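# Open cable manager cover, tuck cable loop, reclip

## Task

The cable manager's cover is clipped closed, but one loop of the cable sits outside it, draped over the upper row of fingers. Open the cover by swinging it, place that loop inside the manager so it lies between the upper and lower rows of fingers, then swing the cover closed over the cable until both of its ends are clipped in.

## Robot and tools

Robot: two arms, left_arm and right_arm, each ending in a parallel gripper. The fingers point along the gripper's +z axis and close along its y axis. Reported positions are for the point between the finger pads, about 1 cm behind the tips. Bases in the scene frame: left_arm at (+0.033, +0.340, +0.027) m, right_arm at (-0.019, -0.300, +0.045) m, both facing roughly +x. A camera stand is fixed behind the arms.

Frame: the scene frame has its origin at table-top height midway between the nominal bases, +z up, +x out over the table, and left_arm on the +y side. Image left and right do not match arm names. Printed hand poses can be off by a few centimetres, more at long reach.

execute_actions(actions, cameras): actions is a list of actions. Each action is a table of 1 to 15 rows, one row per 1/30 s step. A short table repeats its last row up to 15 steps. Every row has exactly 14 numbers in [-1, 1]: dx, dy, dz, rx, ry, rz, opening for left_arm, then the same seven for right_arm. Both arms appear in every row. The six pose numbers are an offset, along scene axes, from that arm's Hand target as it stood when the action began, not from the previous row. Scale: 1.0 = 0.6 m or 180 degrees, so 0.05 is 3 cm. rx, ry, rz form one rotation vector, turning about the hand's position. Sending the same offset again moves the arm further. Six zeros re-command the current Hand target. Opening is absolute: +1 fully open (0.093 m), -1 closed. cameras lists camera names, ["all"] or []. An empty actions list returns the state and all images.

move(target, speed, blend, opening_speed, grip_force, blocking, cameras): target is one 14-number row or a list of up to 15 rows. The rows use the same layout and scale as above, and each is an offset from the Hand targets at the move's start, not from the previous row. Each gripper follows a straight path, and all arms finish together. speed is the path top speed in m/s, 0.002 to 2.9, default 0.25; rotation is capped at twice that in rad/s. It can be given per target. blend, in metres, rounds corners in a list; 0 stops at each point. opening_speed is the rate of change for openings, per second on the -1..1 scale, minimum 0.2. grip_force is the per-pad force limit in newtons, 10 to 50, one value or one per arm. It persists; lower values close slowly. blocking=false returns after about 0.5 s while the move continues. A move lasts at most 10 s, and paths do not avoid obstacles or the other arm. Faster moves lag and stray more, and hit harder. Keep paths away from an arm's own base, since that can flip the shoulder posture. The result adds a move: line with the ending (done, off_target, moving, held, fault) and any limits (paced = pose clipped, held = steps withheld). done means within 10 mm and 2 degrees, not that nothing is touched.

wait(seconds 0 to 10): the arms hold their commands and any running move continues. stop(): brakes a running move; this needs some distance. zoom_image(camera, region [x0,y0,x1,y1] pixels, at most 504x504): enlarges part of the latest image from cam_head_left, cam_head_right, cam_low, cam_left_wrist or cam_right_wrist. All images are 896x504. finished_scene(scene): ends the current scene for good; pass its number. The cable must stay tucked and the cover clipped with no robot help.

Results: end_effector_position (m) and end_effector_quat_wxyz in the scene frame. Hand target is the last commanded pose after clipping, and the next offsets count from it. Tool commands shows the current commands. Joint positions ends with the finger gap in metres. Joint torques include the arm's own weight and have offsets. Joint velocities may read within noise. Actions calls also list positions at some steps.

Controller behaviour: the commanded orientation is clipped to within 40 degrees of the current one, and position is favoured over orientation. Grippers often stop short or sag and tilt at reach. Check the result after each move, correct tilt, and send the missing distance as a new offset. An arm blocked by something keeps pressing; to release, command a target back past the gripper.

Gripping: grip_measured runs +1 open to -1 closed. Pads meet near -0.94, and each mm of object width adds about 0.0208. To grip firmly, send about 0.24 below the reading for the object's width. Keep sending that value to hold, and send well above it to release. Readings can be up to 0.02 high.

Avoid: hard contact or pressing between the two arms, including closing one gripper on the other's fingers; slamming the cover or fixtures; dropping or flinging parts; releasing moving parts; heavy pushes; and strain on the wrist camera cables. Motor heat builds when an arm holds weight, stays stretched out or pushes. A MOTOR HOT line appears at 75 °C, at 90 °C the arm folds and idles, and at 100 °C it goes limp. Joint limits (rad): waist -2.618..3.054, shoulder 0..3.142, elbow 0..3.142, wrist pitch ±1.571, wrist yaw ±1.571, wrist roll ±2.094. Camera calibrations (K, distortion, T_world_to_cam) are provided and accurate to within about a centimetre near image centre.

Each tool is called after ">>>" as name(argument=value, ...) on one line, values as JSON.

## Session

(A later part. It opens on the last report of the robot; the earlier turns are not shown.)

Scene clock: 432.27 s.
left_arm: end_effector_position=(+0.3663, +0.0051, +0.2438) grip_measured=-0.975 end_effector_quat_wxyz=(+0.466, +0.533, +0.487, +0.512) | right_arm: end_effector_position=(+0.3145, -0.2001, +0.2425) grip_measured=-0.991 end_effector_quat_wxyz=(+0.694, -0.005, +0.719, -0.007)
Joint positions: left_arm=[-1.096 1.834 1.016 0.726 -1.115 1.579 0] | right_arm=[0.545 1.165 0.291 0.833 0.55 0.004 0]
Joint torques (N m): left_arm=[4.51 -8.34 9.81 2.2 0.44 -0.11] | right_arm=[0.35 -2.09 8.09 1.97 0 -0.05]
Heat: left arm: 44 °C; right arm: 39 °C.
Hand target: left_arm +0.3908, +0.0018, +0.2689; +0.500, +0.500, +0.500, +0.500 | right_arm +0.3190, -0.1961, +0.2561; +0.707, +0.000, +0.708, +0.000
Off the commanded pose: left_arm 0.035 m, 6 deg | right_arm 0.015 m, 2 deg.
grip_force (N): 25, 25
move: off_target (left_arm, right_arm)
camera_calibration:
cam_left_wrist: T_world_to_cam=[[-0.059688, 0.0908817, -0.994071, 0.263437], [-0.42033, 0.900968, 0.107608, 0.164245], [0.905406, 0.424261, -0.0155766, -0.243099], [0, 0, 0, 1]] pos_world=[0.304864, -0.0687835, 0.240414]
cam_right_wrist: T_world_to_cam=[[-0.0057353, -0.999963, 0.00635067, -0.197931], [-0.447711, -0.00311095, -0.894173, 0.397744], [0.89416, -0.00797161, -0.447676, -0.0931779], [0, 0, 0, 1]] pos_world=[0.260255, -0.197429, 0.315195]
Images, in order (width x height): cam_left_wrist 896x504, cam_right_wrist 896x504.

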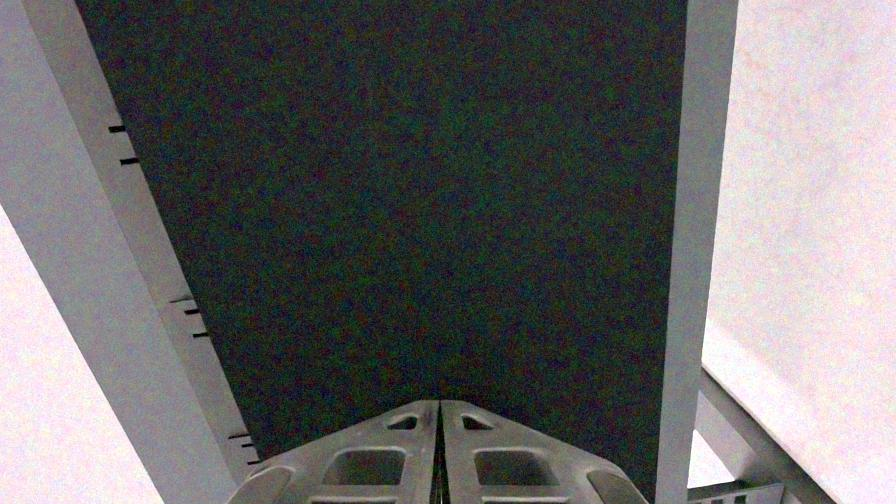

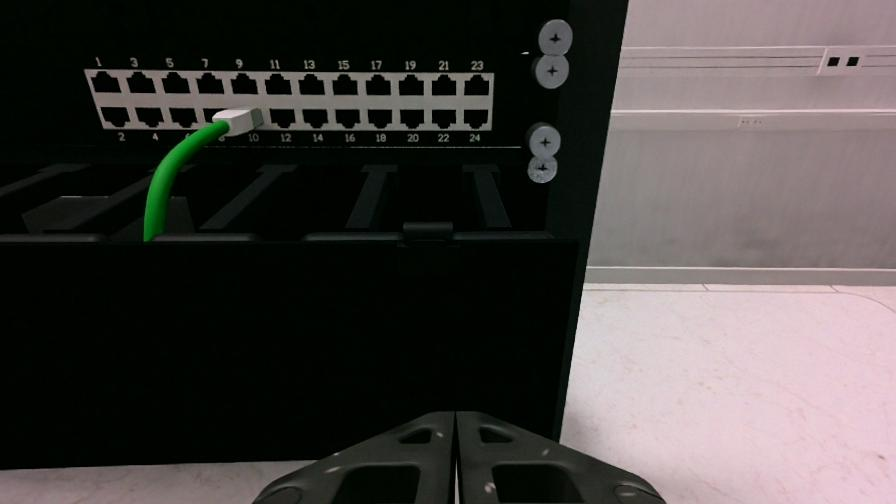

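>>> move(target=[[0,0,0.0,0,0,0,-1,0.08,0.008,0,0,0,0,-1],[0,0,0.0,0,0,0,-1,0.11,0.008,0,0,0,0,-1]], cameras=["cam_right_wrist"], speed=0.05)

>>> zoom_image(camera="cam_right_wrist", region=[350, 50, 750, 350])

Scene clock: 439.00 s.
left_arm: end_effector_position=(+0.3663, +0.0051, +0.2438) grip_measured=-0.975 end_effector_quat_wxyz=(+0.466, +0.533, +0.487, +0.512) | right_arm: end_effector_position=(+0.3670, -0.1945, +0.2449) grip_measured=-0.991 end_effector_quat_wxyz=(+0.698, +0.002, +0.716, -0.010)
Joint positions: left_arm=[-1.096 1.834 1.016 0.726 -1.115 1.579 0] | right_arm=[0.461 1.421 0.452 0.941 0.48 0.002 0]
Joint torques (N m): left_arm=[4.46 -8.34 9.83 2.21 0.43 -0.12] | right_arm=[-2.77 -0.84 10.58 1.92 -0.56 -0.07]
Heat: left arm: 44 °C; right arm: 40 °C.
Hand target: left_arm +0.3908, +0.0018, +0.2689; +0.500, +0.500, +0.500, +0.500 | right_arm +0.3850, -0.1912, +0.2561; +0.707, +0.000, +0.708, +0.000
Off the commanded pose: left_arm 0.035 m, 6 deg | right_arm 0.021 m, 2 deg.
grip_force (N): 25, 25
move: off_target (left_arm, right_arm)
camera_calibration:
cam_right_wrist: T_world_to_cam=[[-0.0207209, -0.999785, -0.000986851, -0.184759], [-0.438553, 0.00997617, -0.89865, 0.423729], [0.898467, -0.018188, -0.438665, -0.14467], [0, 0, 0, 1]] pos_world=[0.31198, -0.191578, 0.31714]
Images, in order (width x height): cam_right_wrist 896x504.

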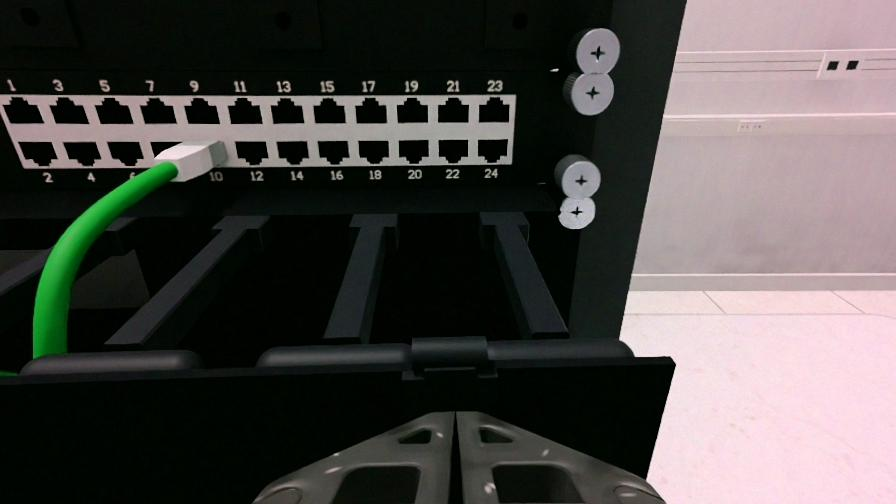

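Scaled by 1.260.

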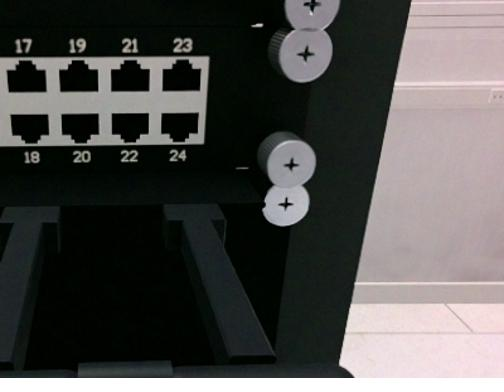

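>>> move(target=[[0,0,0.0,0,0,0,-1,0.04,0.0,0.01,0,0,0,-1]], cameras=["cam_right_wrist"], speed=0.05)

>>> zoom_image(camera="cam_right_wrist", region=[350, 250, 700, 450])

Scene clock: 441.27 s.
left_arm: end_effector_position=(+0.3663, +0.0051, +0.2438) grip_measured=-0.975 end_effector_quat_wxyz=(+0.466, +0.533, +0.487, +0.512) | right_arm: end_effector_position=(+0.3681, -0.1944, +0.2431) grip_measured=-0.991 end_effector_quat_wxyz=(+0.698, +0.003, +0.716, -0.011)
Joint positions: left_arm=[-1.096 1.834 1.016 0.726 -1.115 1.579 0] | right_arm=[0.461 1.435 0.452 0.955 0.483 0.002 0]
Joint torques (N m): left_arm=[4.44 -8.31 9.74 2.21 0.44 -0.11] | right_arm=[-6.27 2.22 15.8 1.59 -0.93 -0.08]
Motor temperatures (°C): left_arm=[24 44 42 39 23 23 28] | right_arm=[25 38 41 27 28 24 26]
Heat: left arm: 44 °C; right arm: 41 °C.
Hand target: left_arm +0.3908, +0.0018, +0.2689; +0.500, +0.500, +0.500, +0.500 | right_arm +0.4090, -0.1912, +0.2621; +0.707, +0.000, +0.708, +0.000
Off the commanded pose: left_arm 0.035 m, 6 deg | right_arm 0.045 m, 2 deg.
grip_force (N): 25, 25
move: off_target (left_arm, right_arm)
camera_calibration:
cam_right_wrist: T_world_to_cam=[[-0.0229541, -0.999736, -0.0012456, -0.183656], [-0.437915, 0.0111746, -0.898947, 0.422629], [0.898723, -0.0200891, -0.438056, -0.147124], [0, 0, 0, 1]] pos_world=[0.313084, -0.191285, 0.315243]
Images, in order (width x height): cam_right_wrist 896x504.

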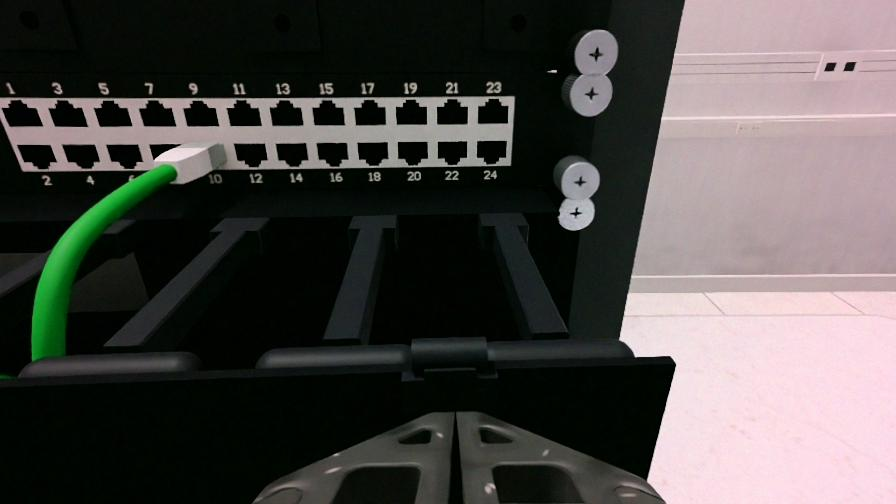

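Scaled by 1.440.

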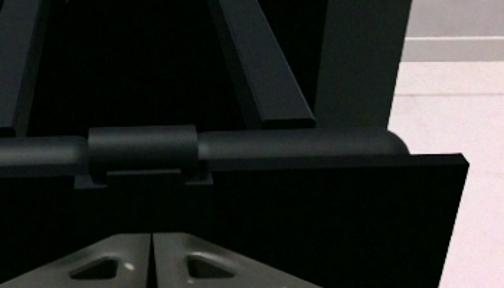

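>>> move(target=[[-0.06,0,0.0,0,0,0,-1,-0.03,0.0,0.0,0,0,0,-1],[-0.09,0.275,0.0,0,0,0,-1,-0.03,0.0,0.0,0,0,0,-1],[-0.0,0.275,0.0,0,0,0,-1,-0.03,0.0,0.0,0,0,0,-1],[0.05,0.275,0.0,0,0,0,-1,-0.03,0.0,0.0,0,0,0,-1]], cameras=["cam_left_wrist","cam_right_wrist","cam_low","cam_head_left"], speed=0.08)

>>> zoom_image(camera="cam_head_left", region=[310, 80, 570, 210])

Scene clock: 451.17 s.
left_arm: end_effector_position=(+0.3635, +0.1760, +0.2439) grip_measured=-0.975 end_effector_quat_wxyz=(+0.463, +0.517, +0.506, +0.512) | right_arm: end_effector_position=(+0.3670, -0.1946, +0.2449) grip_measured=-0.991 end_effector_quat_wxyz=(+0.698, +0.002, +0.716, -0.011)
Joint positions: left_arm=[-0.792 1.305 0.484 0.752 -0.849 1.579 0] | right_arm=[0.461 1.422 0.452 0.942 0.482 0.001 0]
Joint torques (N m): left_arm=[10.65 3.74 14.48 2.32 1.57 -0.1] | right_arm=[-3.62 -1.14 12.67 1.64 -0.66 -0.05]
Motor temperatures (°C): left_arm=[24 43 42 40 23 23 28] | right_arm=[26 37 49 28 28 24 26]
Heat: left arm: 43 °C; right arm: 49 °C.
Hand target: left_arm +0.4208, +0.1668, +0.2688; +0.500, +0.500, +0.500, +0.500 | right_arm +0.3911, -0.1912, +0.2620; +0.707, +0.000, +0.708, +0.000
Off the commanded pose: left_arm 0.063 m, 5 deg | right_arm 0.030 m, 2 deg.
grip_force (N): 25, 25
move: off_target (left_arm, right_arm)
camera_calibration:
cam_left_wrist: T_world_to_cam=[[-0.0669702, 0.0573223, -0.996107, 0.256867], [-0.453724, 0.887401, 0.0815714, 0.0299468], [0.888622, 0.457421, -0.0334209, -0.308447], [0, 0, 0, 1]] pos_world=[0.304883, 0.099791, 0.243116]
cam_right_wrist: T_world_to_cam=[[-0.0217631, -0.999763, 0.000741063, -0.184882], [-0.438231, 0.0088733, -0.898818, 0.42347], [0.898599, -0.0198858, -0.438321, -0.145146], [0, 0, 0, 1]] pos_world=[0.311982, -0.191482, 0.31714]
Images, in order (width x height): cam_head_left 896x504, cam_low 896x504, cam_left_wrist 896x504, cam_right_wrist 896x504.

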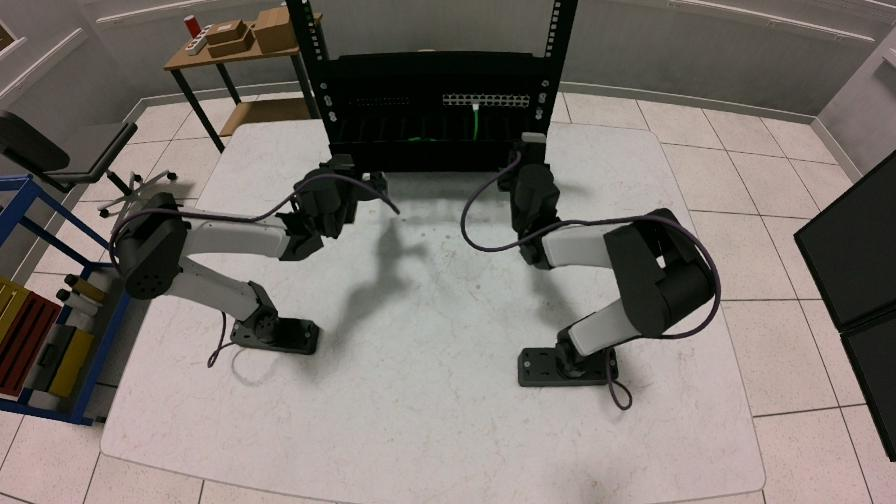

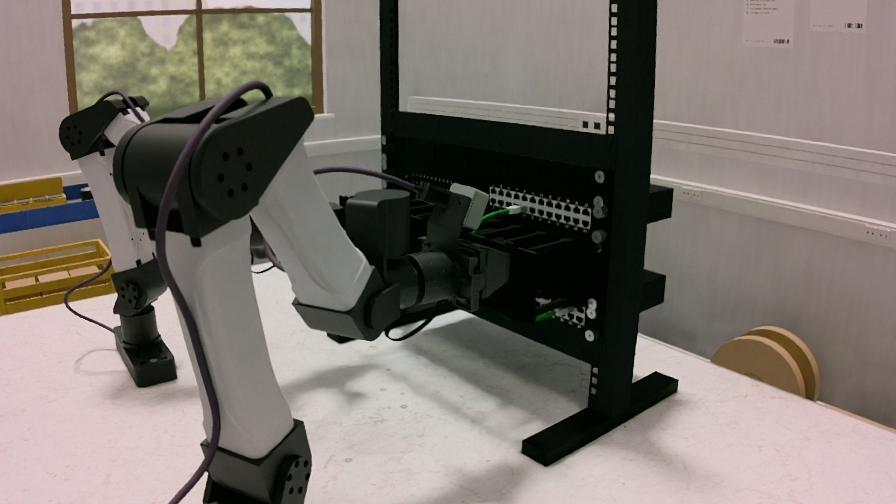

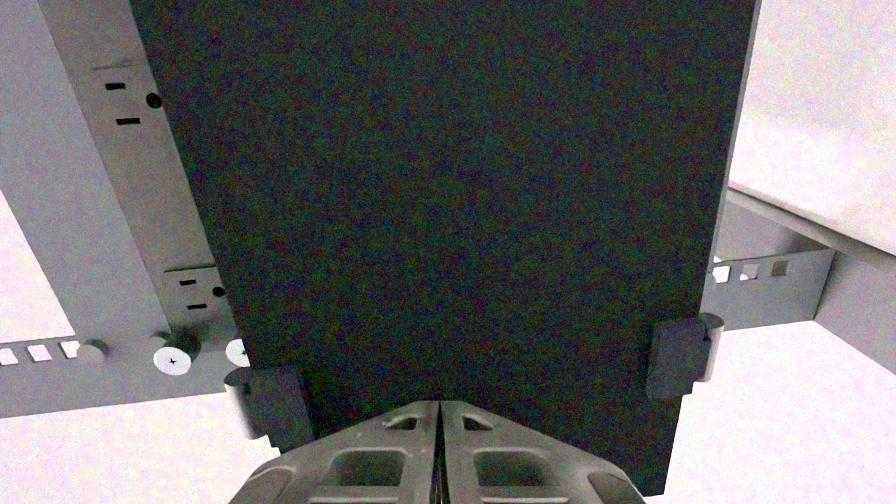

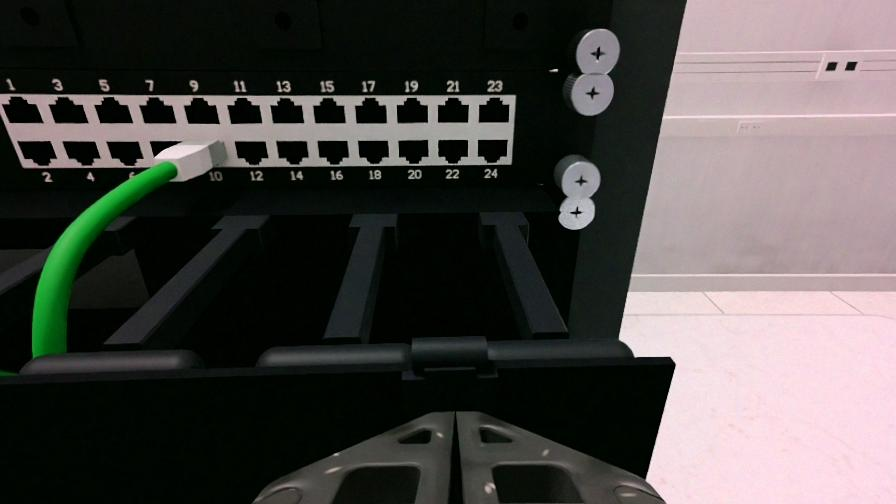

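Scaled by 1.938.

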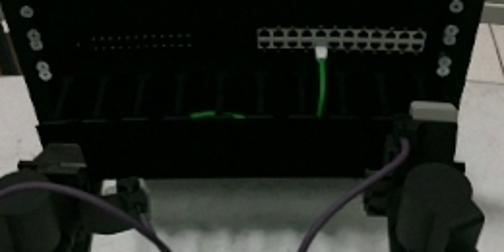

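>>> move(target=[[-0.25,0,0.0,0,0,0,-1,-0.15,0.0,0.0,0,0,0,-1],[-0.25,-0.1,0.21,-0.523,0.08,0.097,0,-0.13,0.03,0.12,0,0.25,0,1],[-0.12,-0.05,0.17,-0.523,0.18,0.097,0,-0.06,0.03,0.14,0,0.3,0,1]], cameras=["cam_left_wrist","cam_right_wrist"], speed=0.2)

>>> zoom_image(camera="cam_left_wrist", region=[250, 80, 750, 350])

>>> zoom_image(camera="cam_right_wrist", region=[250, 80, 750, 350])

Scene clock: 463.60 s.
left_arm: end_effector_position=(+0.3489, +0.1346, +0.3618) grip_measured=-0.002 end_effector_quat_wxyz=(+0.473, +0.019, +0.876, -0.087) | right_arm: end_effector_position=(+0.3530, -0.1736, +0.3435) grip_measured=+1.000 end_effector_quat_wxyz=(+0.310, +0.002, +0.951, -0.002)
Joint positions: left_arm=[-0.767 1.338 1.503 -0.816 -0.482 -0.5 0.045] | right_arm=[0.435 1.639 1.893 -1.244 0.257 0.364 0.093]
Joint torques (N m): left_arm=[0.68 -7.2 4.52 2.05 -0.19 0.04] | right_arm=[-0.44 -5.5 7.66 1.21 0.06 -0.07]
Heat: left arm: 44 °C; right arm: 48 °C.
Hand target: left_arm +0.3487, +0.1368, +0.3708; +0.487, +0.016, +0.868, -0.099 | right_arm +0.3551, -0.1732, +0.3460; +0.308, +0.000, +0.951, +0.000
Off the commanded pose: left_arm 0.009 m, 2 deg | right_arm 0.003 m, 0 deg.
grip_force (N): 25, 25
move: done; target 2's new opening was sent with left_arm's hand 0.011 m and 3 deg from that target
camera_calibration:
cam_left_wrist: T_world_to_cam=[[-0.130824, -0.980615, 0.145877, 0.124564], [-0.847914, 0.0344228, -0.529016, 0.523754], [0.513739, -0.192899, -0.83598, 0.236158], [0, 0, 0, 1]] pos_world=[0.339071, 0.149675, 0.456326]
cam_right_wrist: T_world_to_cam=[[-0.0162308, -0.999867, -0.00146984, -0.165455], [-0.979793, 0.016198, -0.199359, 0.457877], [0.199356, -0.00179562, -0.979926, 0.347008], [0, 0, 0, 1]] pos_world=[0.376761, -0.172226, 0.43108]
Images, in order (width x height): cam_left_wrist 896x504, cam_right_wrist 896x504.

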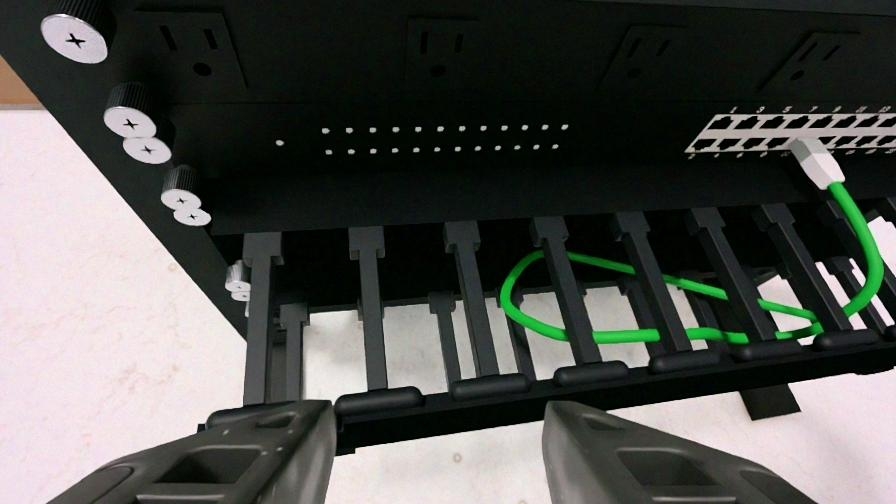

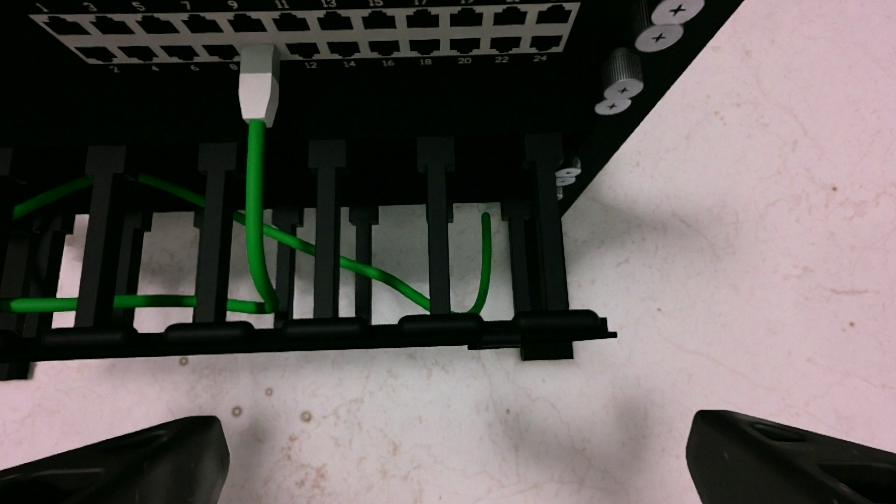

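Scaled by 1.008.

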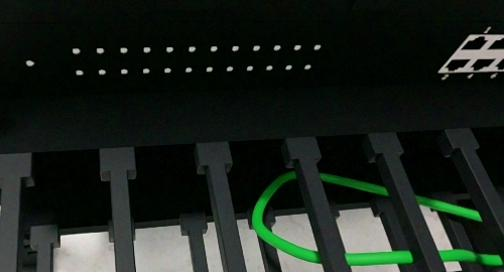

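Scaled by 1.008.

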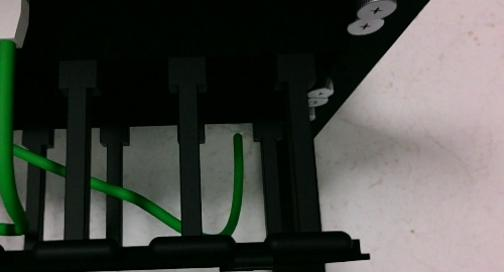

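>>> zoom_image(camera="cam_left_wrist", region=[180, 330, 480, 480])

>>> zoom_image(camera="cam_right_wrist", region=[370, 280, 670, 380])

Scaled by 1.680.

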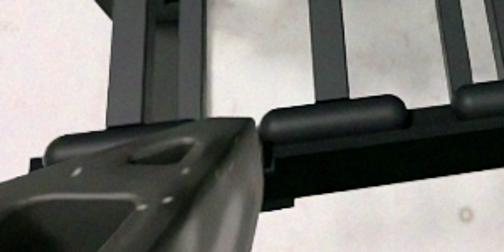

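Scaled by 1.680.

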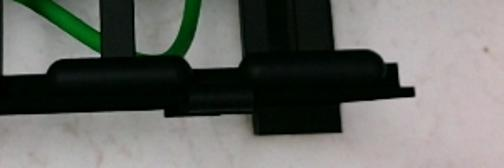

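>>> move(target=[-0.08,0.08,0,0,0,0,0,-0.05,0,0,0,0,0,1], cameras=["cam_left_wrist","cam_right_wrist"])

>>> zoom_image(camera="cam_left_wrist", region=[200, 200, 560, 420])

>>> zoom_image(camera="cam_right_wrist", region=[370, 180, 670, 350])

Scene clock: 469.00 s.
left_arm: end_effector_position=(+0.2995, +0.1846, +0.3744) grip_measured=-0.002 end_effector_quat_wxyz=(+0.488, +0.012, +0.866, -0.103) | right_arm: end_effector_position=(+0.3311, -0.1705, +0.3449) grip_measured=+1.000 end_effector_quat_wxyz=(+0.309, -0.003, +0.951, +0.002)
Joint positions: left_arm=[-0.764 1.082 1.369 -0.888 -0.479 -0.499 0.045] | right_arm=[0.471 1.571 1.831 -1.255 0.265 0.387 0.093]
Joint torques (N m): left_arm=[0.59 -2.54 4.41 1.86 -0.17 0.04] | right_arm=[0.38 -7.97 4.67 1.24 0.22 0.12]
Heat: left arm: 43 °C; right arm: 47 °C.
Hand target: left_arm +0.3007, +0.1848, +0.3710; +0.487, +0.015, +0.868, -0.099 | right_arm +0.3250, -0.1732, +0.3460; +0.308, +0.000, +0.951, +0.000
Off the commanded pose: left_arm 0.004 m, 1 deg | right_arm 0.007 m, 0 deg.
grip_force (N): 25, 25
move: done
camera_calibration:
cam_left_wrist: T_world_to_cam=[[-0.136664, -0.974762, 0.176529, 0.154427], [-0.829131, 0.0150377, -0.558853, 0.495909], [0.542093, -0.222741, -0.81026, 0.268978], [0, 0, 0, 1]] pos_world=[0.286467, 0.202984, 0.467821]
cam_right_wrist: T_world_to_cam=[[-0.00342796, -0.999974, -0.00631898, -0.165335], [-0.980344, 0.00460707, -0.197242, 0.434143], [0.197266, 0.00551864, -0.980334, 0.354875], [0, 0, 0, 1]] pos_world=[0.355038, -0.16929, 0.432483]
Images, in order (width x height): cam_left_wrist 896x504, cam_right_wrist 896x504.

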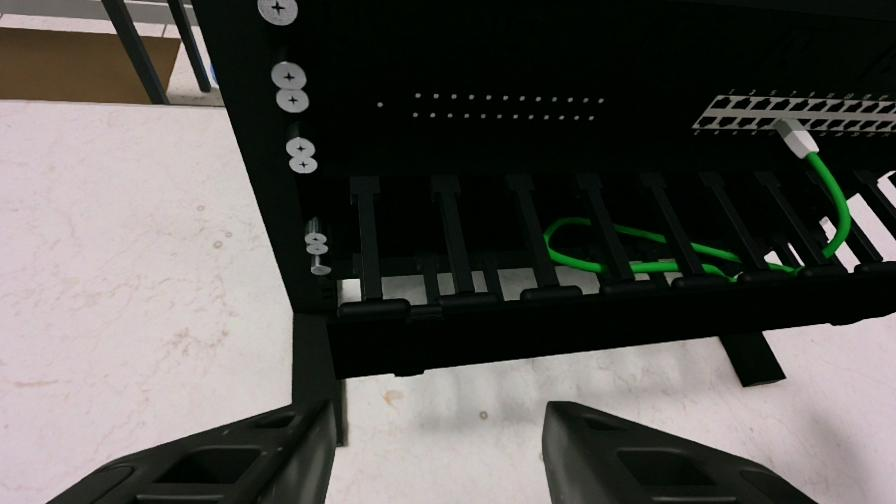

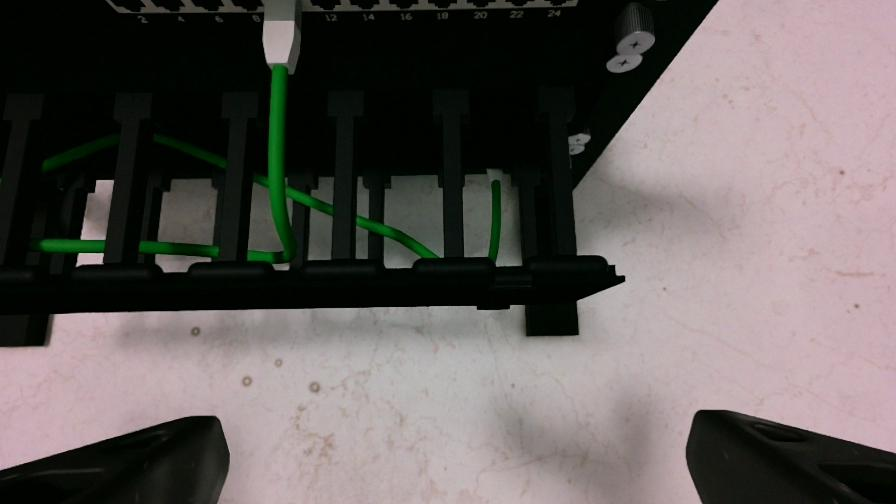

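Scaled by 1.400.

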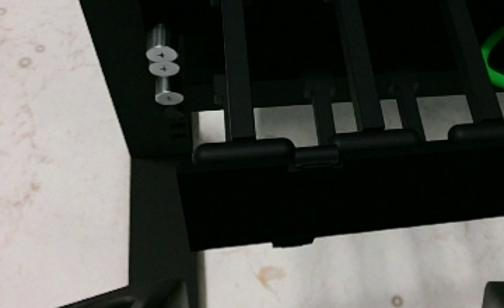

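Scaled by 1.680.

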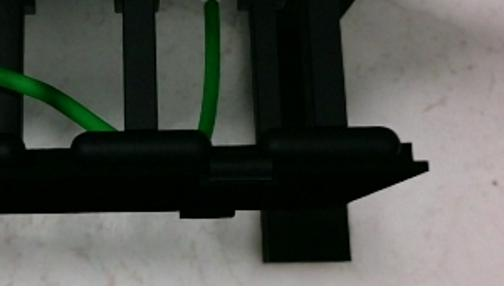

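>>> finished_scene(scene=1)

The scene is finished: the task was done.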